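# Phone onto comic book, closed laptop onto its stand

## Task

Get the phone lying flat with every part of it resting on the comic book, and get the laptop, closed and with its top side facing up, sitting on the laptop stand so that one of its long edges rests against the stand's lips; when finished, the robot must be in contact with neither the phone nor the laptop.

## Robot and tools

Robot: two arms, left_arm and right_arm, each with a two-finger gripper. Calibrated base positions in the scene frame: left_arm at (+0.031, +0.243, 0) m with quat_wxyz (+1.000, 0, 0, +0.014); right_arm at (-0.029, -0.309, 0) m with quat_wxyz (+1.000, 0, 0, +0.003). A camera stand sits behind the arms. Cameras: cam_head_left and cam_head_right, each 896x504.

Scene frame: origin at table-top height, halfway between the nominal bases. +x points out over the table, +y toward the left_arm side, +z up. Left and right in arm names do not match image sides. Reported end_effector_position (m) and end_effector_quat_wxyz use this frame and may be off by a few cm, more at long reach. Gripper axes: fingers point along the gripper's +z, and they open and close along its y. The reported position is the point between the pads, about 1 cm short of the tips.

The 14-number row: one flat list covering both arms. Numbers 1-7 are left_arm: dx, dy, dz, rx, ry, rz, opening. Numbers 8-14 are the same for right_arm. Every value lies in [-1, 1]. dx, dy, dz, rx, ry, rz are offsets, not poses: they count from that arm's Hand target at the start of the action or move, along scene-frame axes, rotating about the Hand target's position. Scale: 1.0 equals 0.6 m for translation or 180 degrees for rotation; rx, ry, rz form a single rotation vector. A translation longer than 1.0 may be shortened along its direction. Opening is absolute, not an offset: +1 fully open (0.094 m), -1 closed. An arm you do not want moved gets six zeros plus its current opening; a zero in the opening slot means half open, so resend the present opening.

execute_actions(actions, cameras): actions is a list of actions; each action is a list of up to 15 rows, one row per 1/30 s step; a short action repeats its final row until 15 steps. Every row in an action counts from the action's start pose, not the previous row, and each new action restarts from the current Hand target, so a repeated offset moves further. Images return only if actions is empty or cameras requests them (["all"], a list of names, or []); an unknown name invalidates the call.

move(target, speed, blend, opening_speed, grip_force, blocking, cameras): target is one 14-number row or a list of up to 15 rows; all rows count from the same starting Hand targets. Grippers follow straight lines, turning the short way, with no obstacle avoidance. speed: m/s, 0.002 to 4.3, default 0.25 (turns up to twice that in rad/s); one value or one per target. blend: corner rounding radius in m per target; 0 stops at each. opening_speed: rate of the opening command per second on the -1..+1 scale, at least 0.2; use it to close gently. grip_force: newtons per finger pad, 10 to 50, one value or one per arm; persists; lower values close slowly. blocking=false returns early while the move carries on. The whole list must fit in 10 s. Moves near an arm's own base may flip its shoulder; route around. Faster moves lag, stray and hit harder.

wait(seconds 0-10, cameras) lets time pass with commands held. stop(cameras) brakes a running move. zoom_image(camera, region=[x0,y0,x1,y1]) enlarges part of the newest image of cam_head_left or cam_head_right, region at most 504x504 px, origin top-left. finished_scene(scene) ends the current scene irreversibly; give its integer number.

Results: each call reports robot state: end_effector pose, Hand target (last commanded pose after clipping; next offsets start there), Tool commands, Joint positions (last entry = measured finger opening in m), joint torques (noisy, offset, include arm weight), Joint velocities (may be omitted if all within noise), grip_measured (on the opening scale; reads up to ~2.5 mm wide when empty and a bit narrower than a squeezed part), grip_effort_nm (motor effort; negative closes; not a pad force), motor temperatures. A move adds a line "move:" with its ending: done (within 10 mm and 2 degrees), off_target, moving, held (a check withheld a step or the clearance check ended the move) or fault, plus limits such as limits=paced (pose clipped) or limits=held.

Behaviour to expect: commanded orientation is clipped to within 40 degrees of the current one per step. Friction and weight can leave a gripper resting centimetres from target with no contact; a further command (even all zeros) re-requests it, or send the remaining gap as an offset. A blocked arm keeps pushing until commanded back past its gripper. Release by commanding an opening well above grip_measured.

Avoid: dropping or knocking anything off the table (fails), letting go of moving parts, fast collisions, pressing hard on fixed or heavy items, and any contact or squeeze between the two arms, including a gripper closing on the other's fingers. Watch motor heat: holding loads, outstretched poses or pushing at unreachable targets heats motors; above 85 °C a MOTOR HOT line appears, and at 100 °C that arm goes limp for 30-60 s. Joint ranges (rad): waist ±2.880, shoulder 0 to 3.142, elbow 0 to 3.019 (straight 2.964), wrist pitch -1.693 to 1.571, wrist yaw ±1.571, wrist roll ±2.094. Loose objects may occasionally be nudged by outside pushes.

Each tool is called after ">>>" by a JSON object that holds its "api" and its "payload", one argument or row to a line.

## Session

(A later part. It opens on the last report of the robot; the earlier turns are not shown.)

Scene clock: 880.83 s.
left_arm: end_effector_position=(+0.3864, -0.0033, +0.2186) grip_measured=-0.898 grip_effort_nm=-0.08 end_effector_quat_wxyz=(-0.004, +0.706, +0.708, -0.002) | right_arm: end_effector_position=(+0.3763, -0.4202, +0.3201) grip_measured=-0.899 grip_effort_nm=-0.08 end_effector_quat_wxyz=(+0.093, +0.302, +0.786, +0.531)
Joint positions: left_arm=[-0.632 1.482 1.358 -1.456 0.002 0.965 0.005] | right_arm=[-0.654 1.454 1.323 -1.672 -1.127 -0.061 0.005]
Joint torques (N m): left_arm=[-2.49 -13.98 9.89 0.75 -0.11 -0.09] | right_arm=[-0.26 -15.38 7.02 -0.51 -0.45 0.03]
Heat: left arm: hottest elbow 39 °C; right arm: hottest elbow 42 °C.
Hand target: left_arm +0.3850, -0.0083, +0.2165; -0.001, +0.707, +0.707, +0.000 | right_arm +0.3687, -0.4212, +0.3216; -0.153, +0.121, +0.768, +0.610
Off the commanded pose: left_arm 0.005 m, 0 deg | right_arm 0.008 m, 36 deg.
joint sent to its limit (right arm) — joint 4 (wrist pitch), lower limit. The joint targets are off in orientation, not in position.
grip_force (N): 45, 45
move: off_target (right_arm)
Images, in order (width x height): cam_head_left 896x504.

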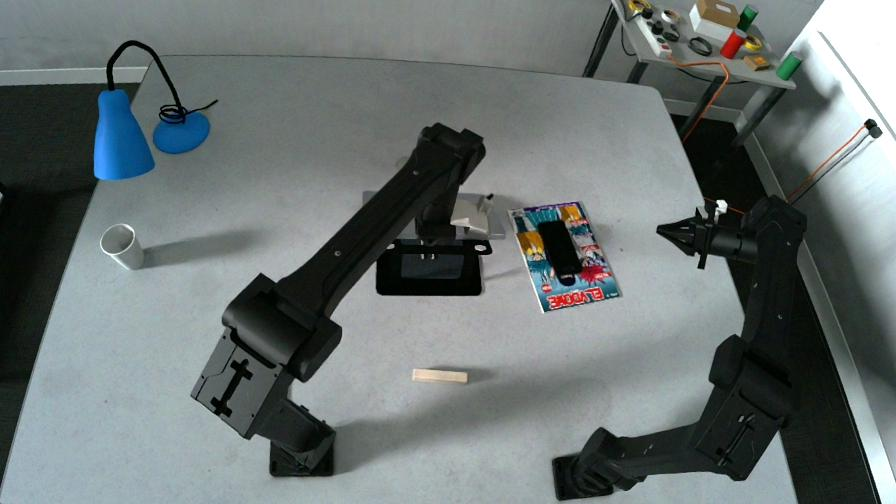

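>>> {"api": "move", "payload": {
  "target": [0.02,0,-0.11,0,0,0,-0.9,0,0,0,0,0,0.0,-0.9],
  "speed": 0.08,
  "cameras": ["cam_head_left"]
}}

>>> {"api": "zoom_image", "payload": {
  "camera": "cam_head_left",
  "region": [370, 180, 510, 290]
}}

>>> {"api": "wait", "payload": {
  "seconds": 0,
  "cameras": ["cam_head_right"]
}}

>>> {"api": "zoom_image", "payload": {
  "camera": "cam_head_right",
  "region": [360, 180, 500, 290]
}}

Scene clock: 885.77 s.
left_arm: end_effector_position=(+0.3956, -0.0097, +0.1571) grip_measured=-0.898 grip_effort_nm=-0.08 end_effector_quat_wxyz=(+0.001, +0.706, +0.708, -0.001) | right_arm: end_effector_position=(+0.3763, -0.4202, +0.3201) grip_measured=-0.899 grip_effort_nm=-0.08 end_effector_quat_wxyz=(+0.093, +0.302, +0.786, +0.531)
Joint positions: left_arm=[-0.632 1.535 1.253 -1.287 0.002 0.964 0.005] | right_arm=[-0.654 1.454 1.323 -1.672 -1.127 -0.061 0.005]
Joint torques (N m): left_arm=[-1.26 -14.62 8.99 0.84 -0.07 0.1] | right_arm=[-0.26 -15.27 6.99 -0.53 -0.45 0.02]
Heat: left arm: hottest elbow 39 °C; right arm: hottest elbow 41 °C.
Hand target: left_arm +0.3971, -0.0083, +0.1507; -0.001, +0.707, +0.707, +0.000 | right_arm +0.3687, -0.4212, +0.3216; -0.153, +0.121, +0.768, +0.610
Off the commanded pose: left_arm 0.007 m, 0 deg | right_arm 0.008 m, 36 deg.
joint sent to its limit (right arm) — joint 4 (wrist pitch), lower limit. The joint targets are off in orientation, not in position.
grip_force (N): 45, 45
move: off_target (right_arm)
Images, in order (width x height): cam_head_left 896x504.

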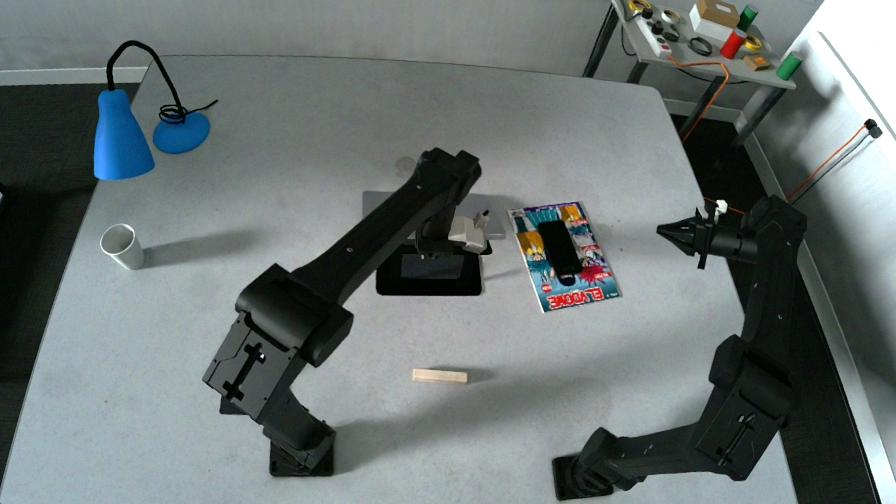

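Scaled by 3.600.

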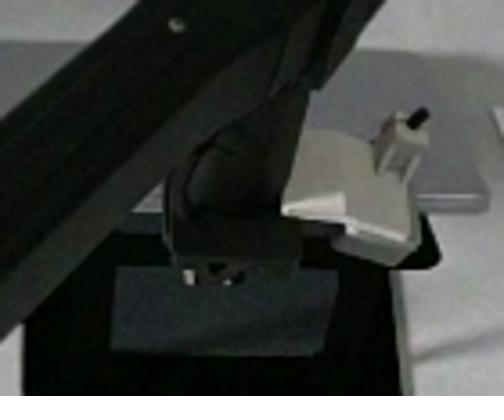

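Scene clock: 885.77 s.
left_arm: end_effector_position=(+0.3956, -0.0097, +0.1571) grip_measured=-0.898 grip_effort_nm=-0.08 end_effector_quat_wxyz=(+0.001, +0.706, +0.708, -0.001) | right_arm: end_effector_position=(+0.3763, -0.4202, +0.3201) grip_measured=-0.899 grip_effort_nm=-0.08 end_effector_quat_wxyz=(+0.093, +0.302, +0.786, +0.531)
Joint positions: left_arm=[-0.632 1.535 1.253 -1.287 0.002 0.964 0.005] | right_arm=[-0.654 1.454 1.323 -1.672 -1.127 -0.061 0.005]
Joint torques (N m): left_arm=[-1.26 -14.62 8.99 0.84 -0.07 0.1] | right_arm=[-0.26 -15.27 6.99 -0.53 -0.45 0.02]
Heat: left arm: hottest elbow 39 °C; right arm: hottest elbow 41 °C.
Hand target: left_arm +0.3971, -0.0083, +0.1507; -0.001, +0.707, +0.707, +0.000 | right_arm +0.3687, -0.4212, +0.3216; -0.153, +0.121, +0.768, +0.610
Tool commands: left_gripper/opening=-0.9 right_gripper/opening=-0.9
Off the commanded pose: left_arm 0.007 m, 0 deg | right_arm 0.008 m, 36 deg.
grip_force (N): 45, 45
Images, in order (width x height): cam_head_right 896x504.

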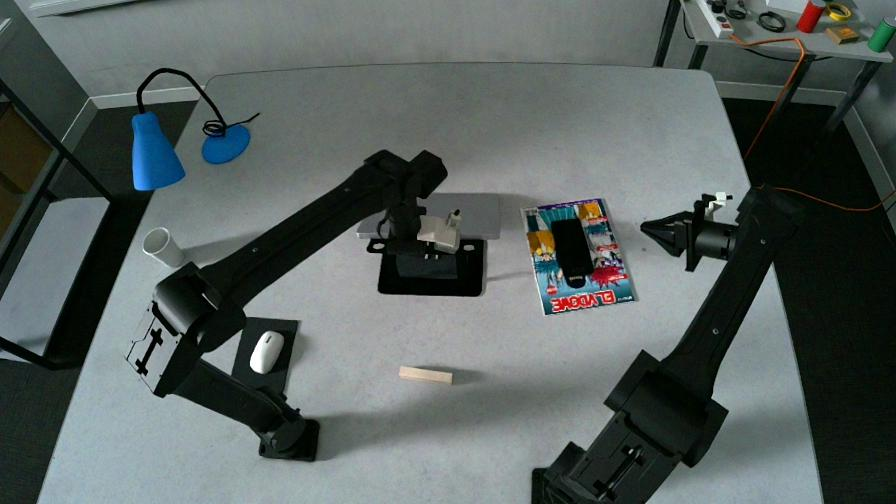

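Scaled by 3.600.

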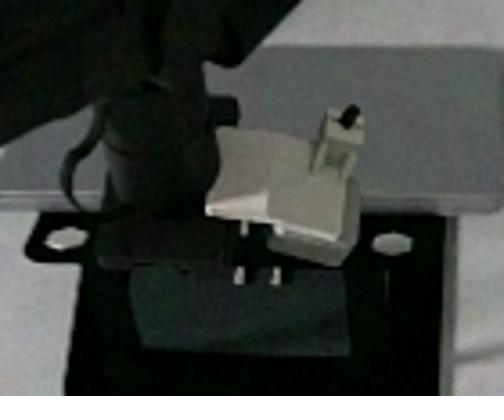

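>>> {"api": "move", "payload": {
  "target": [
    [0.0,0,-0.015,0,0,0,-0.9,0,0,0,0,0,0.0,-0.9],
    [0.05,0,-0.035,0,0,0,-0.9,0,0,0,0,0,0.0,-0.9]
  ],
  "speed": 0.04,
  "cameras": ["cam_head_left"]
}}

>>> {"api": "zoom_image", "payload": {
  "camera": "cam_head_left",
  "region": [330, 130, 570, 350]
}}

Scene clock: 890.10 s.
left_arm: end_effector_position=(+0.3964, -0.0108, +0.1338) grip_measured=-0.899 grip_effort_nm=-0.01 end_effector_quat_wxyz=(-0.014, +0.713, +0.701, -0.009) | right_arm: end_effector_position=(+0.3763, -0.4202, +0.3201) grip_measured=-0.899 grip_effort_nm=-0.08 end_effector_quat_wxyz=(+0.093, +0.302, +0.786, +0.531)
Joint positions: left_arm=[-0.629 1.578 1.239 -1.262 0.013 0.988 0.005] | right_arm=[-0.654 1.454 1.323 -1.672 -1.127 -0.061 0.005]
Joint torques (N m): left_arm=[1.67 -11.52 13.6 1.05 -0.49 0.18] | right_arm=[-0.26 -15.21 6.99 -0.53 -0.45 0.03]
Heat: left arm: hottest elbow 38 °C; right arm: hottest elbow 41 °C.
Hand target: left_arm +0.4271, -0.0082, +0.1296; -0.001, +0.707, +0.707, +0.000 | right_arm +0.3687, -0.4212, +0.3216; -0.153, +0.121, +0.768, +0.610
Off the commanded pose: left_arm 0.031 m, 2 deg | right_arm 0.008 m, 36 deg.
joint sent to its limit (right arm) — joint 4 (wrist pitch), lower limit. The joint targets are off in orientation, not in position.
grip_force (N): 45, 45
move: off_target (left_arm, right_arm)
Images, in order (width x height): cam_head_left 896x504.

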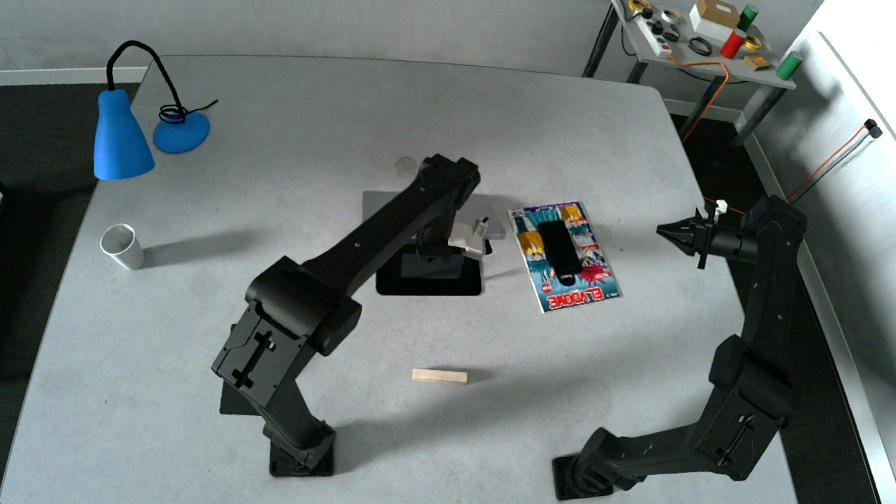

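Scaled by 2.100.

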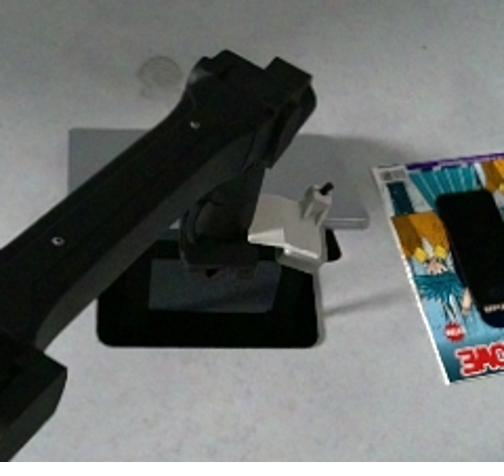

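>>> {"api": "move", "payload": {
  "target": [
    [-0.05,0,0.0,0,0,0,-0.9,0,0,0,0,0,0.0,-0.9],
    [-0.04,0,0.065,0,0,0,-0.9,0,0,0,0,0,0.0,-0.9],
    [0.015,0,0.065,0,0,0,-0.9,0,0,0,0,0,0.0,-0.9]
  ],
  "speed": 0.06,
  "cameras": ["cam_head_left"]
}}

>>> {"api": "zoom_image", "payload": {
  "camera": "cam_head_left",
  "region": [370, 180, 510, 290]
}}

Scene clock: 896.80 s.
left_arm: end_effector_position=(+0.4004, -0.0010, +0.1513) grip_measured=-0.899 grip_effort_nm=-0.01 end_effector_quat_wxyz=(-0.033, +0.712, +0.701, -0.010) | right_arm: end_effector_position=(+0.3763, -0.4202, +0.3201) grip_measured=-0.899 grip_effort_nm=-0.08 end_effector_quat_wxyz=(+0.093, +0.302, +0.786, +0.531)
Joint positions: left_arm=[-0.608 1.582 1.291 -1.348 0.005 1.006 0.005] | right_arm=[-0.654 1.454 1.323 -1.672 -1.127 -0.061 0.005]
Joint torques (N m): left_arm=[1.14 -13.27 17.06 0.65 -0.21 0.06] | right_arm=[-0.21 -15.33 6.99 -0.54 -0.45 0.02]
Heat: left arm: hottest elbow 38 °C; right arm: hottest elbow 41 °C.
Hand target: left_arm +0.4362, -0.0083, +0.1686; -0.001, +0.707, +0.707, +0.000 | right_arm +0.3687, -0.4212, +0.3216; -0.153, +0.121, +0.768, +0.610
Off the commanded pose: left_arm 0.040 m, 4 deg | right_arm 0.008 m, 36 deg.
joint sent to its limit (right arm) — joint 4 (wrist pitch), lower limit. The joint targets are off in orientation, not in position.
grip_force (N): 45, 45
move: off_target (left_arm, right_arm)
Images, in order (width x height): cam_head_left 896x504.

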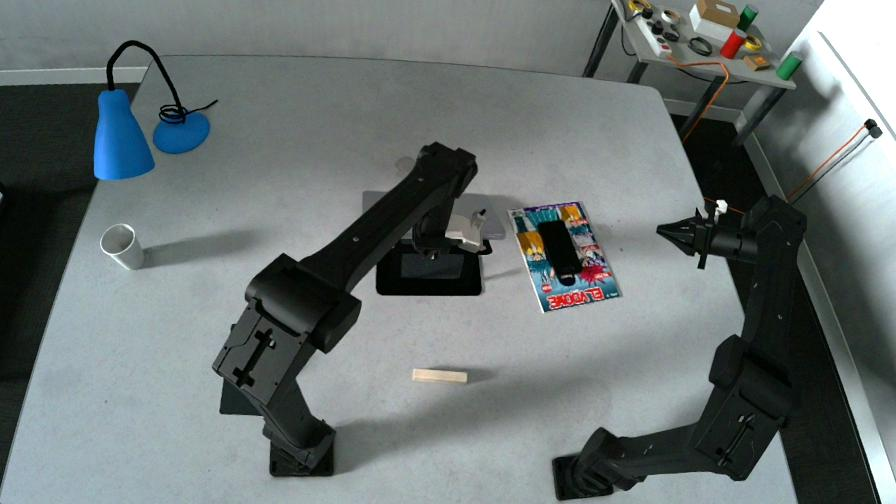

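Scaled by 3.600.

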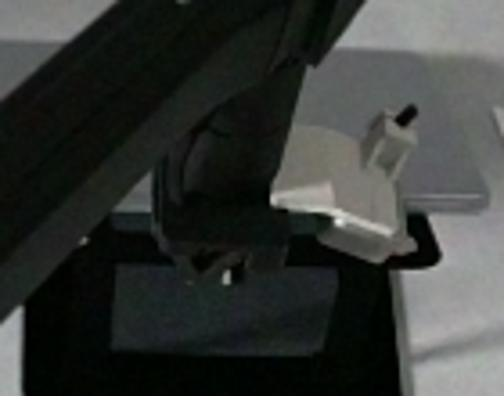

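>>> {"api": "move", "payload": {
  "target": [
    [-0.08,0,-0.01,0,0,0,-0.9,0,0,0,0,0,0.0,-0.9],
    [-0.07,0,0.04,0,0,0,-0.9,0,0,0,0,0,0.0,-0.9],
    [-0.015,0,0.04,0,0,0,-0.9,0,0,0,0,0,0.0,-0.9]
  ],
  "speed": 0.06,
  "cameras": ["cam_head_left"]
}}

>>> {"api": "zoom_image", "payload": {
  "camera": "cam_head_left",
  "region": [370, 180, 510, 290]
}}

Scene clock: 903.10 s.
left_arm: end_effector_position=(+0.4053, -0.0015, +0.1708) grip_measured=-0.899 grip_effort_nm=-0.01 end_effector_quat_wxyz=(-0.025, +0.708, +0.706, -0.006) | right_arm: end_effector_position=(+0.3763, -0.4202, +0.3201) grip_measured=-0.899 grip_effort_nm=-0.08 end_effector_quat_wxyz=(+0.093, +0.302, +0.786, +0.531)
Joint positions: left_arm=[-0.605 1.569 1.328 -1.382 0.002 0.998 0.005] | right_arm=[-0.654 1.454 1.323 -1.672 -1.127 -0.061 0.005]
Joint torques (N m): left_arm=[0.03 -14.15 16.59 -0.17 -0.03 0.06] | right_arm=[-0.26 -15.21 6.98 -0.53 -0.45 0.02]
Heat: left arm: hottest elbow 40 °C; right arm: hottest elbow 41 °C.
Hand target: left_arm +0.4271, -0.0083, +0.1927; -0.001, +0.707, +0.707, +0.000 | right_arm +0.3687, -0.4212, +0.3216; -0.153, +0.121, +0.768, +0.610
Off the commanded pose: left_arm 0.032 m, 3 deg | right_arm 0.008 m, 36 deg.
joint sent to its limit (right arm) — joint 4 (wrist pitch), lower limit. The joint targets are off in orientation, not in position.
grip_force (N): 45, 45
move: off_target (left_arm, right_arm)
Images, in order (width x height): cam_head_left 896x504.

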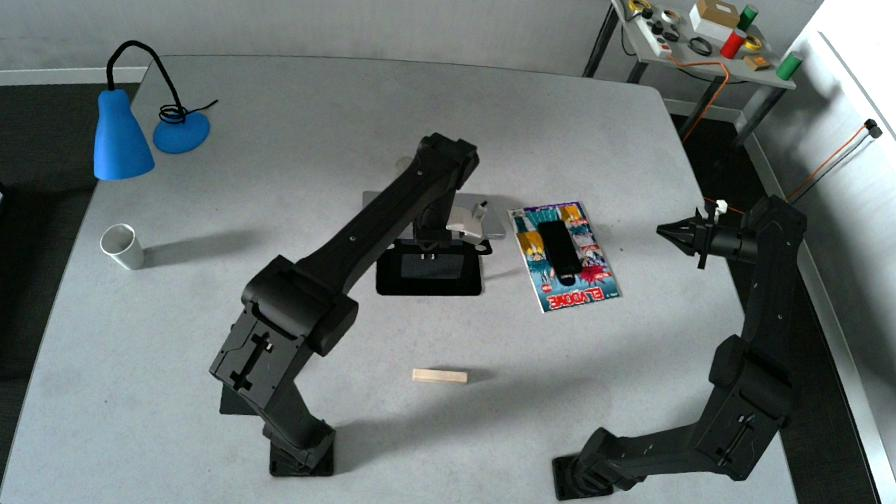

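Scaled by 3.600.

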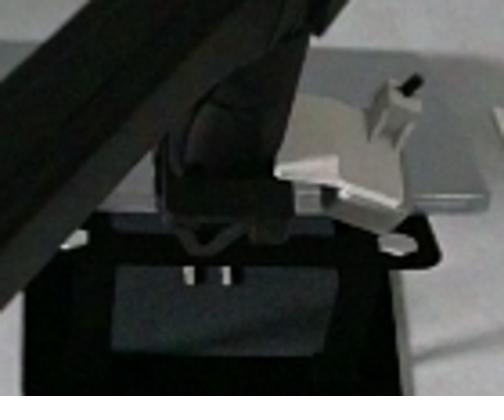

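>>> {"api": "move", "payload": {
  "target": [
    [0.015,0,0.0,0,0,0,-0.9,0,0,0,0,0,0.0,-0.9],
    [0.015,0,-0.05,0,0,0,-0.9,0,0,0,0,0,0.0,-0.9]
  ],
  "speed": 0.04,
  "cameras": ["cam_head_left"]
}}

>>> {"api": "zoom_image", "payload": {
  "camera": "cam_head_left",
  "region": [370, 180, 510, 290]
}}

Scene clock: 908.43 s.
left_arm: end_effector_position=(+0.4254, -0.0098, +0.1630) grip_measured=-0.899 grip_effort_nm=-0.01 end_effector_quat_wxyz=(-0.007, +0.709, +0.705, -0.003) | right_arm: end_effector_position=(+0.3763, -0.4202, +0.3201) grip_measured=-0.899 grip_effort_nm=-0.08 end_effector_quat_wxyz=(+0.093, +0.302, +0.786, +0.531)
Joint positions: left_arm=[-0.596 1.605 1.352 -1.333 0.002 1.009 0.005] | right_arm=[-0.654 1.454 1.323 -1.672 -1.127 -0.061 0.005]
Joint torques (N m): left_arm=[-0.38 -15.44 11.37 0.7 -0.04 0.08] | right_arm=[-0.21 -15.27 7.01 -0.53 -0.45 0.02]
Heat: left arm: hottest elbow 40 °C; right arm: hottest elbow 40 °C.
Hand target: left_arm +0.4360, -0.0083, +0.1626; -0.001, +0.707, +0.707, +0.000 | right_arm +0.3687, -0.4212, +0.3216; -0.153, +0.121, +0.768, +0.610
Off the commanded pose: left_arm 0.011 m, 1 deg | right_arm 0.008 m, 36 deg.
joint sent to its limit (right arm) — joint 4 (wrist pitch), lower limit. The joint targets are off in orientation, not in position.
grip_force (N): 45, 45
move: off_target (left_arm, right_arm)
Images, in order (width x height): cam_head_left 896x504.

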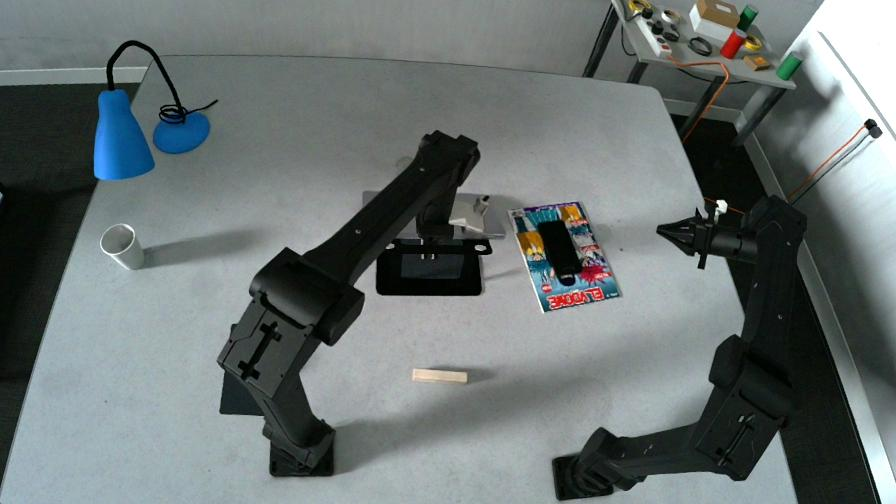

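Scaled by 3.600.

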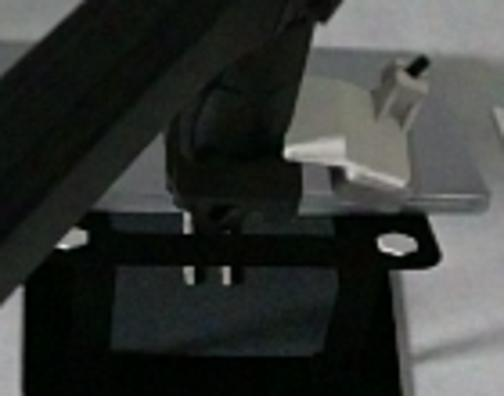

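>>> {"api": "move", "payload": {
  "target": [
    [0.0,0,-0.03,0,0,0,-0.9,0,0,0,0,0,0.0,-0.9],
    [0.06,0,-0.045,0,0,0,-0.9,0,0,0,0,0,0.0,-0.9]
  ],
  "speed": 0.03,
  "cameras": ["cam_head_left"]
}}

>>> {"api": "zoom_image", "payload": {
  "camera": "cam_head_left",
  "region": [370, 180, 510, 290]
}}

Scene clock: 913.93 s.
left_arm: end_effector_position=(+0.4438, -0.0001, +0.1172) grip_measured=-0.899 grip_effort_nm=-0.01 end_effector_quat_wxyz=(-0.031, +0.708, +0.705, -0.009) | right_arm: end_effector_position=(+0.3763, -0.4202, +0.3201) grip_measured=-0.899 grip_effort_nm=-0.08 end_effector_quat_wxyz=(+0.093, +0.302, +0.786, +0.531)
Joint positions: left_arm=[-0.559 1.697 1.342 -1.279 0.001 1.045 0.005] | right_arm=[-0.654 1.454 1.323 -1.672 -1.127 -0.061 0.005]
Joint torques (N m): left_arm=[-0.73 -16.15 15.9 0.24 -0.11 0.12] | right_arm=[-0.32 -15.33 6.98 -0.53 -0.44 0.02]
Heat: left arm: hottest elbow 40 °C; right arm: hottest elbow 40 °C.
Hand target: left_arm +0.4722, -0.0083, +0.1357; -0.001, +0.707, +0.707, +0.000 | right_arm +0.3687, -0.4212, +0.3216; -0.153, +0.121, +0.768, +0.610
Off the commanded pose: left_arm 0.035 m, 4 deg | right_arm 0.008 m, 36 deg.
joint sent to its limit (right arm) — joint 4 (wrist pitch), lower limit. The joint targets are off in orientation, not in position.
grip_force (N): 45, 45
move: off_target (left_arm, right_arm)
Images, in order (width x height): cam_head_left 896x504.

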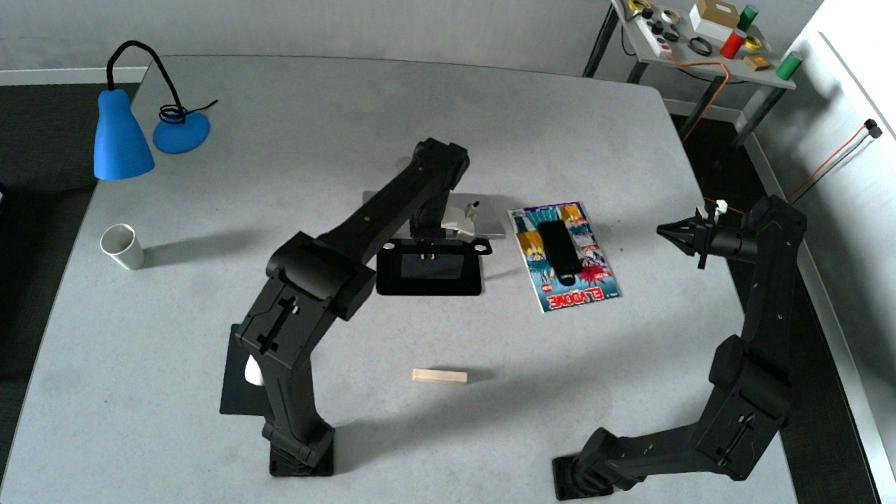

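Scaled by 3.600.

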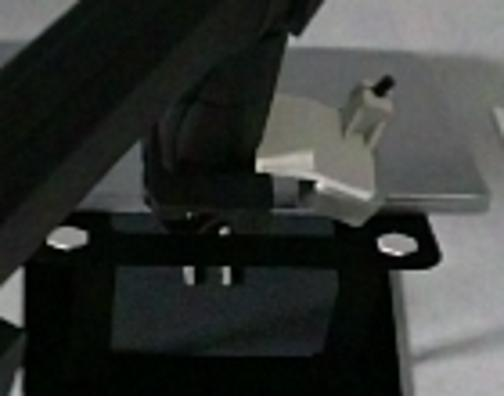

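>>> {"api": "move", "payload": {
  "target": [0.04,0,0.0,0,0,0,-0.9,0,0,0,0,0,0.0,-0.9],
  "speed": 0.03,
  "cameras": ["cam_head_left"]
}}

>>> {"api": "zoom_image", "payload": {
  "camera": "cam_head_left",
  "region": [330, 130, 570, 350]
}}

Scene clock: 917.97 s.
left_arm: end_effector_position=(+0.4486, +0.0007, +0.1183) grip_measured=-0.899 grip_effort_nm=-0.01 end_effector_quat_wxyz=(-0.046, +0.711, +0.702, -0.014) | right_arm: end_effector_position=(+0.3763, -0.4202, +0.3201) grip_measured=-0.899 grip_effort_nm=-0.08 end_effector_quat_wxyz=(+0.093, +0.302, +0.786, +0.531)
Joint positions: left_arm=[-0.552 1.726 1.381 -1.322 0.003 1.061 0.005] | right_arm=[-0.654 1.454 1.323 -1.672 -1.127 -0.061 0.005]
Joint torques (N m): left_arm=[0.03 -14.68 18.3 1.43 -0.22 0.16] | right_arm=[-0.26 -15.21 6.99 -0.53 -0.45 0.02]
Heat: left arm: hottest elbow 41 °C; right arm: hottest elbow 40 °C.
Hand target: left_arm +0.4961, -0.0083, +0.1356; -0.001, +0.707, +0.707, +0.000 | right_arm +0.3687, -0.4212, +0.3216; -0.153, +0.121, +0.768, +0.610
Off the commanded pose: left_arm 0.051 m, 6 deg | right_arm 0.008 m, 36 deg.
joint sent to its limit (right arm) — joint 4 (wrist pitch), lower limit. The joint targets are off in orientation, not in position.
grip_force (N): 45, 45
move: off_target (left_arm, right_arm)
Images, in order (width x height): cam_head_left 896x504.

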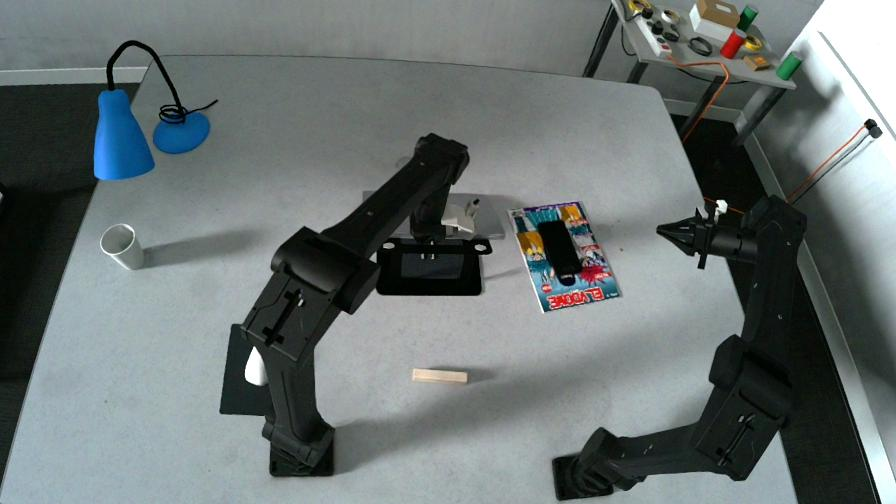

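Scaled by 2.100.

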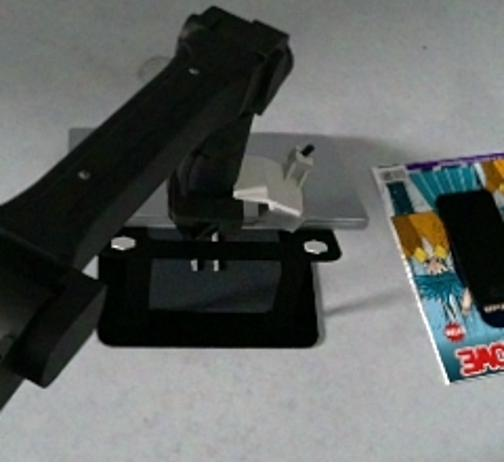

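>>> {"api": "move", "payload": {
  "target": [
    [-0.09,0,0.0,0,0,0,-0.9,0,0,0,0,0,0.0,-0.9],
    [-0.09,0,0.2,0,0,0,-0.9,0,0,0,0,0,0.0,-0.9],
    [-0.25,0.35,0.25,0,0,0,-0.9,0,0,0,0,0,0.0,-0.9]
  ],
  "speed": [0.05,0.15,0.3],
  "blend": [0.004,0.03,0],
  "cameras": ["cam_head_left"]
}}

>>> {"api": "zoom_image", "payload": {
  "camera": "cam_head_left",
  "region": [330, 130, 570, 350]
}}

>>> {"api": "zoom_image", "payload": {
  "camera": "cam_head_left",
  "region": [350, 180, 510, 300]
}}

Scene clock: 925.13 s.
left_arm: end_effector_position=(+0.3517, +0.1967, +0.2881) grip_measured=-0.899 grip_effort_nm=-0.01 end_effector_quat_wxyz=(+0.005, +0.709, +0.705, +0.006) | right_arm: end_effector_position=(+0.3763, -0.4202, +0.3201) grip_measured=-0.899 grip_effort_nm=-0.08 end_effector_quat_wxyz=(+0.093, +0.302, +0.786, +0.531)
Joint positions: left_arm=[-0.172 1.179 1.256 -1.634 -0.004 1.433 0.005] | right_arm=[-0.654 1.454 1.323 -1.672 -1.127 -0.061 0.005]
Joint torques (N m): left_arm=[0.38 -9.23 9.07 -0.14 0.15 0.1] | right_arm=[-0.21 -15.21 7.01 -0.5 -0.45 0.03]
Heat: left arm: hottest elbow 41 °C; right arm: hottest elbow 40 °C.
Hand target: left_arm +0.3460, +0.2017, +0.2857; -0.001, +0.707, +0.707, +0.000 | right_arm +0.3687, -0.4212, +0.3216; -0.153, +0.121, +0.768, +0.610
Off the commanded pose: left_arm 0.008 m, 1 deg | right_arm 0.008 m, 36 deg.
joint sent to its limit (right arm) — joint 4 (wrist pitch), lower limit. The joint targets are off in orientation, not in position.
grip_force (N): 45, 45
move: off_target (right_arm)
Images, in order (width x height): cam_head_left 896x504.

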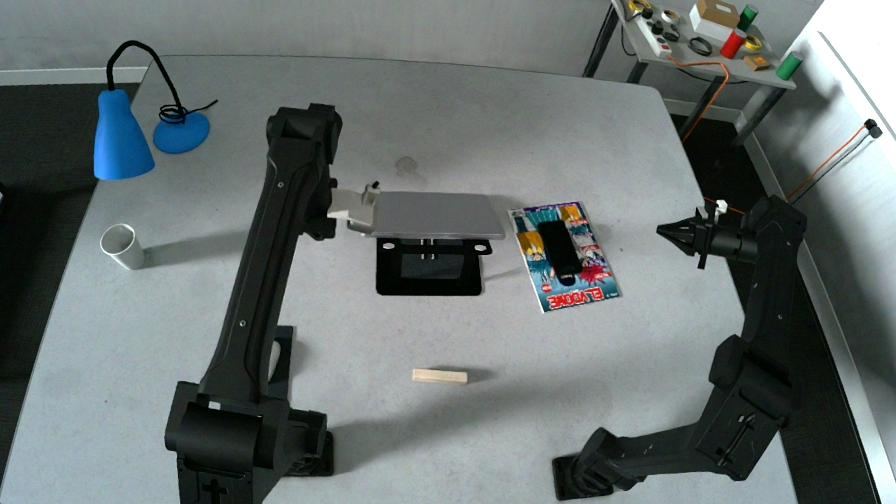

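Scaled by 2.100.

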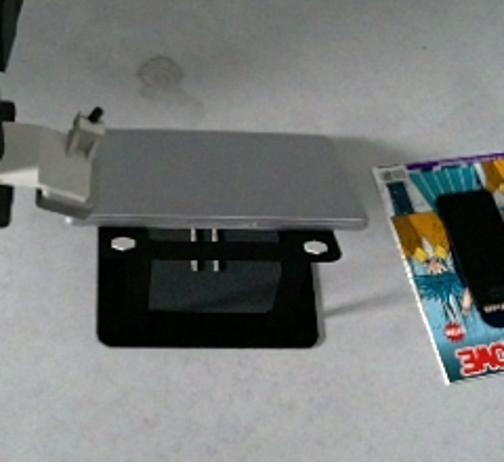

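Scaled by 3.150.

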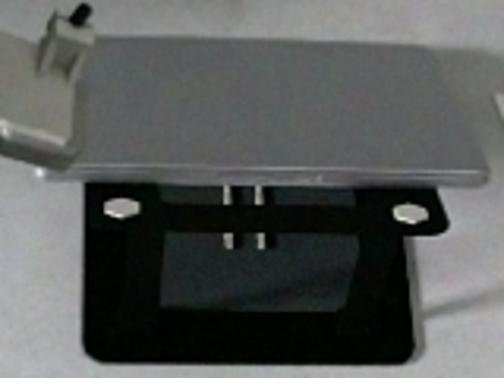

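>>> {"api": "wait", "payload": {
  "seconds": 0,
  "cameras": ["cam_head_right"]
}}

>>> {"api": "zoom_image", "payload": {
  "camera": "cam_head_right",
  "region": [380, 170, 510, 220]
}}

>>> {"api": "zoom_image", "payload": {
  "camera": "cam_head_right",
  "region": [340, 170, 520, 300]
}}

Scene clock: 929.07 s.
left_arm: end_effector_position=(+0.3517, +0.1967, +0.2881) grip_measured=-0.899 grip_effort_nm=-0.01 end_effector_quat_wxyz=(+0.005, +0.709, +0.705, +0.006) | right_arm: end_effector_position=(+0.3763, -0.4202, +0.3201) grip_measured=-0.899 grip_effort_nm=-0.08 end_effector_quat_wxyz=(+0.093, +0.302, +0.786, +0.531)
Joint positions: left_arm=[-0.172 1.179 1.256 -1.634 -0.004 1.434 0.005] | right_arm=[-0.654 1.454 1.323 -1.672 -1.127 -0.061 0.005]
Joint torques (N m): left_arm=[0.03 -9.41 9.36 -0.17 0.19 0.09] | right_arm=[-0.26 -15.38 7.01 -0.53 -0.45 0.02]
Heat: left arm: hottest elbow 41 °C; right arm: hottest elbow 40 °C.
Hand target: left_arm +0.3460, +0.2017, +0.2857; -0.001, +0.707, +0.707, +0.000 | right_arm +0.3687, -0.4212, +0.3216; -0.153, +0.121, +0.768, +0.610
Tool commands: left_gripper/opening=-0.9 right_gripper/opening=-0.9
Off the commanded pose: left_arm 0.008 m, 1 deg | right_arm 0.008 m, 36 deg.
grip_force (N): 45, 45
Images, in order (width x height): cam_head_right 896x504.

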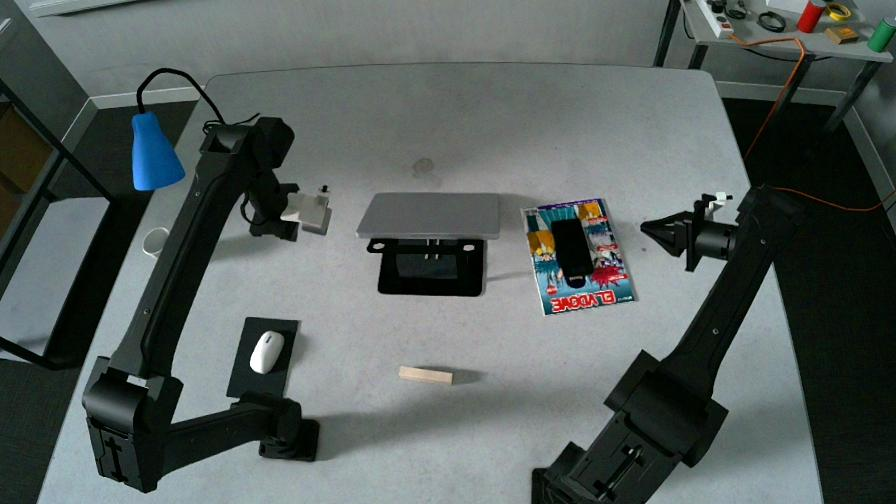

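Scaled by 3.877.

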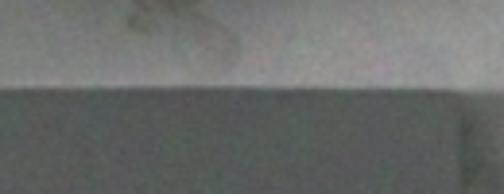

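Scaled by 2.800.

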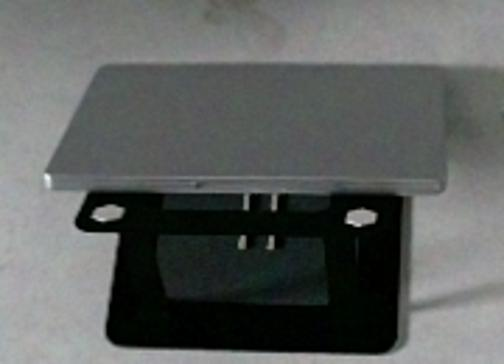

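>>> {"api": "finished_scene", "payload": {
  "scene": 1
}}

The scene is finished: the task was done.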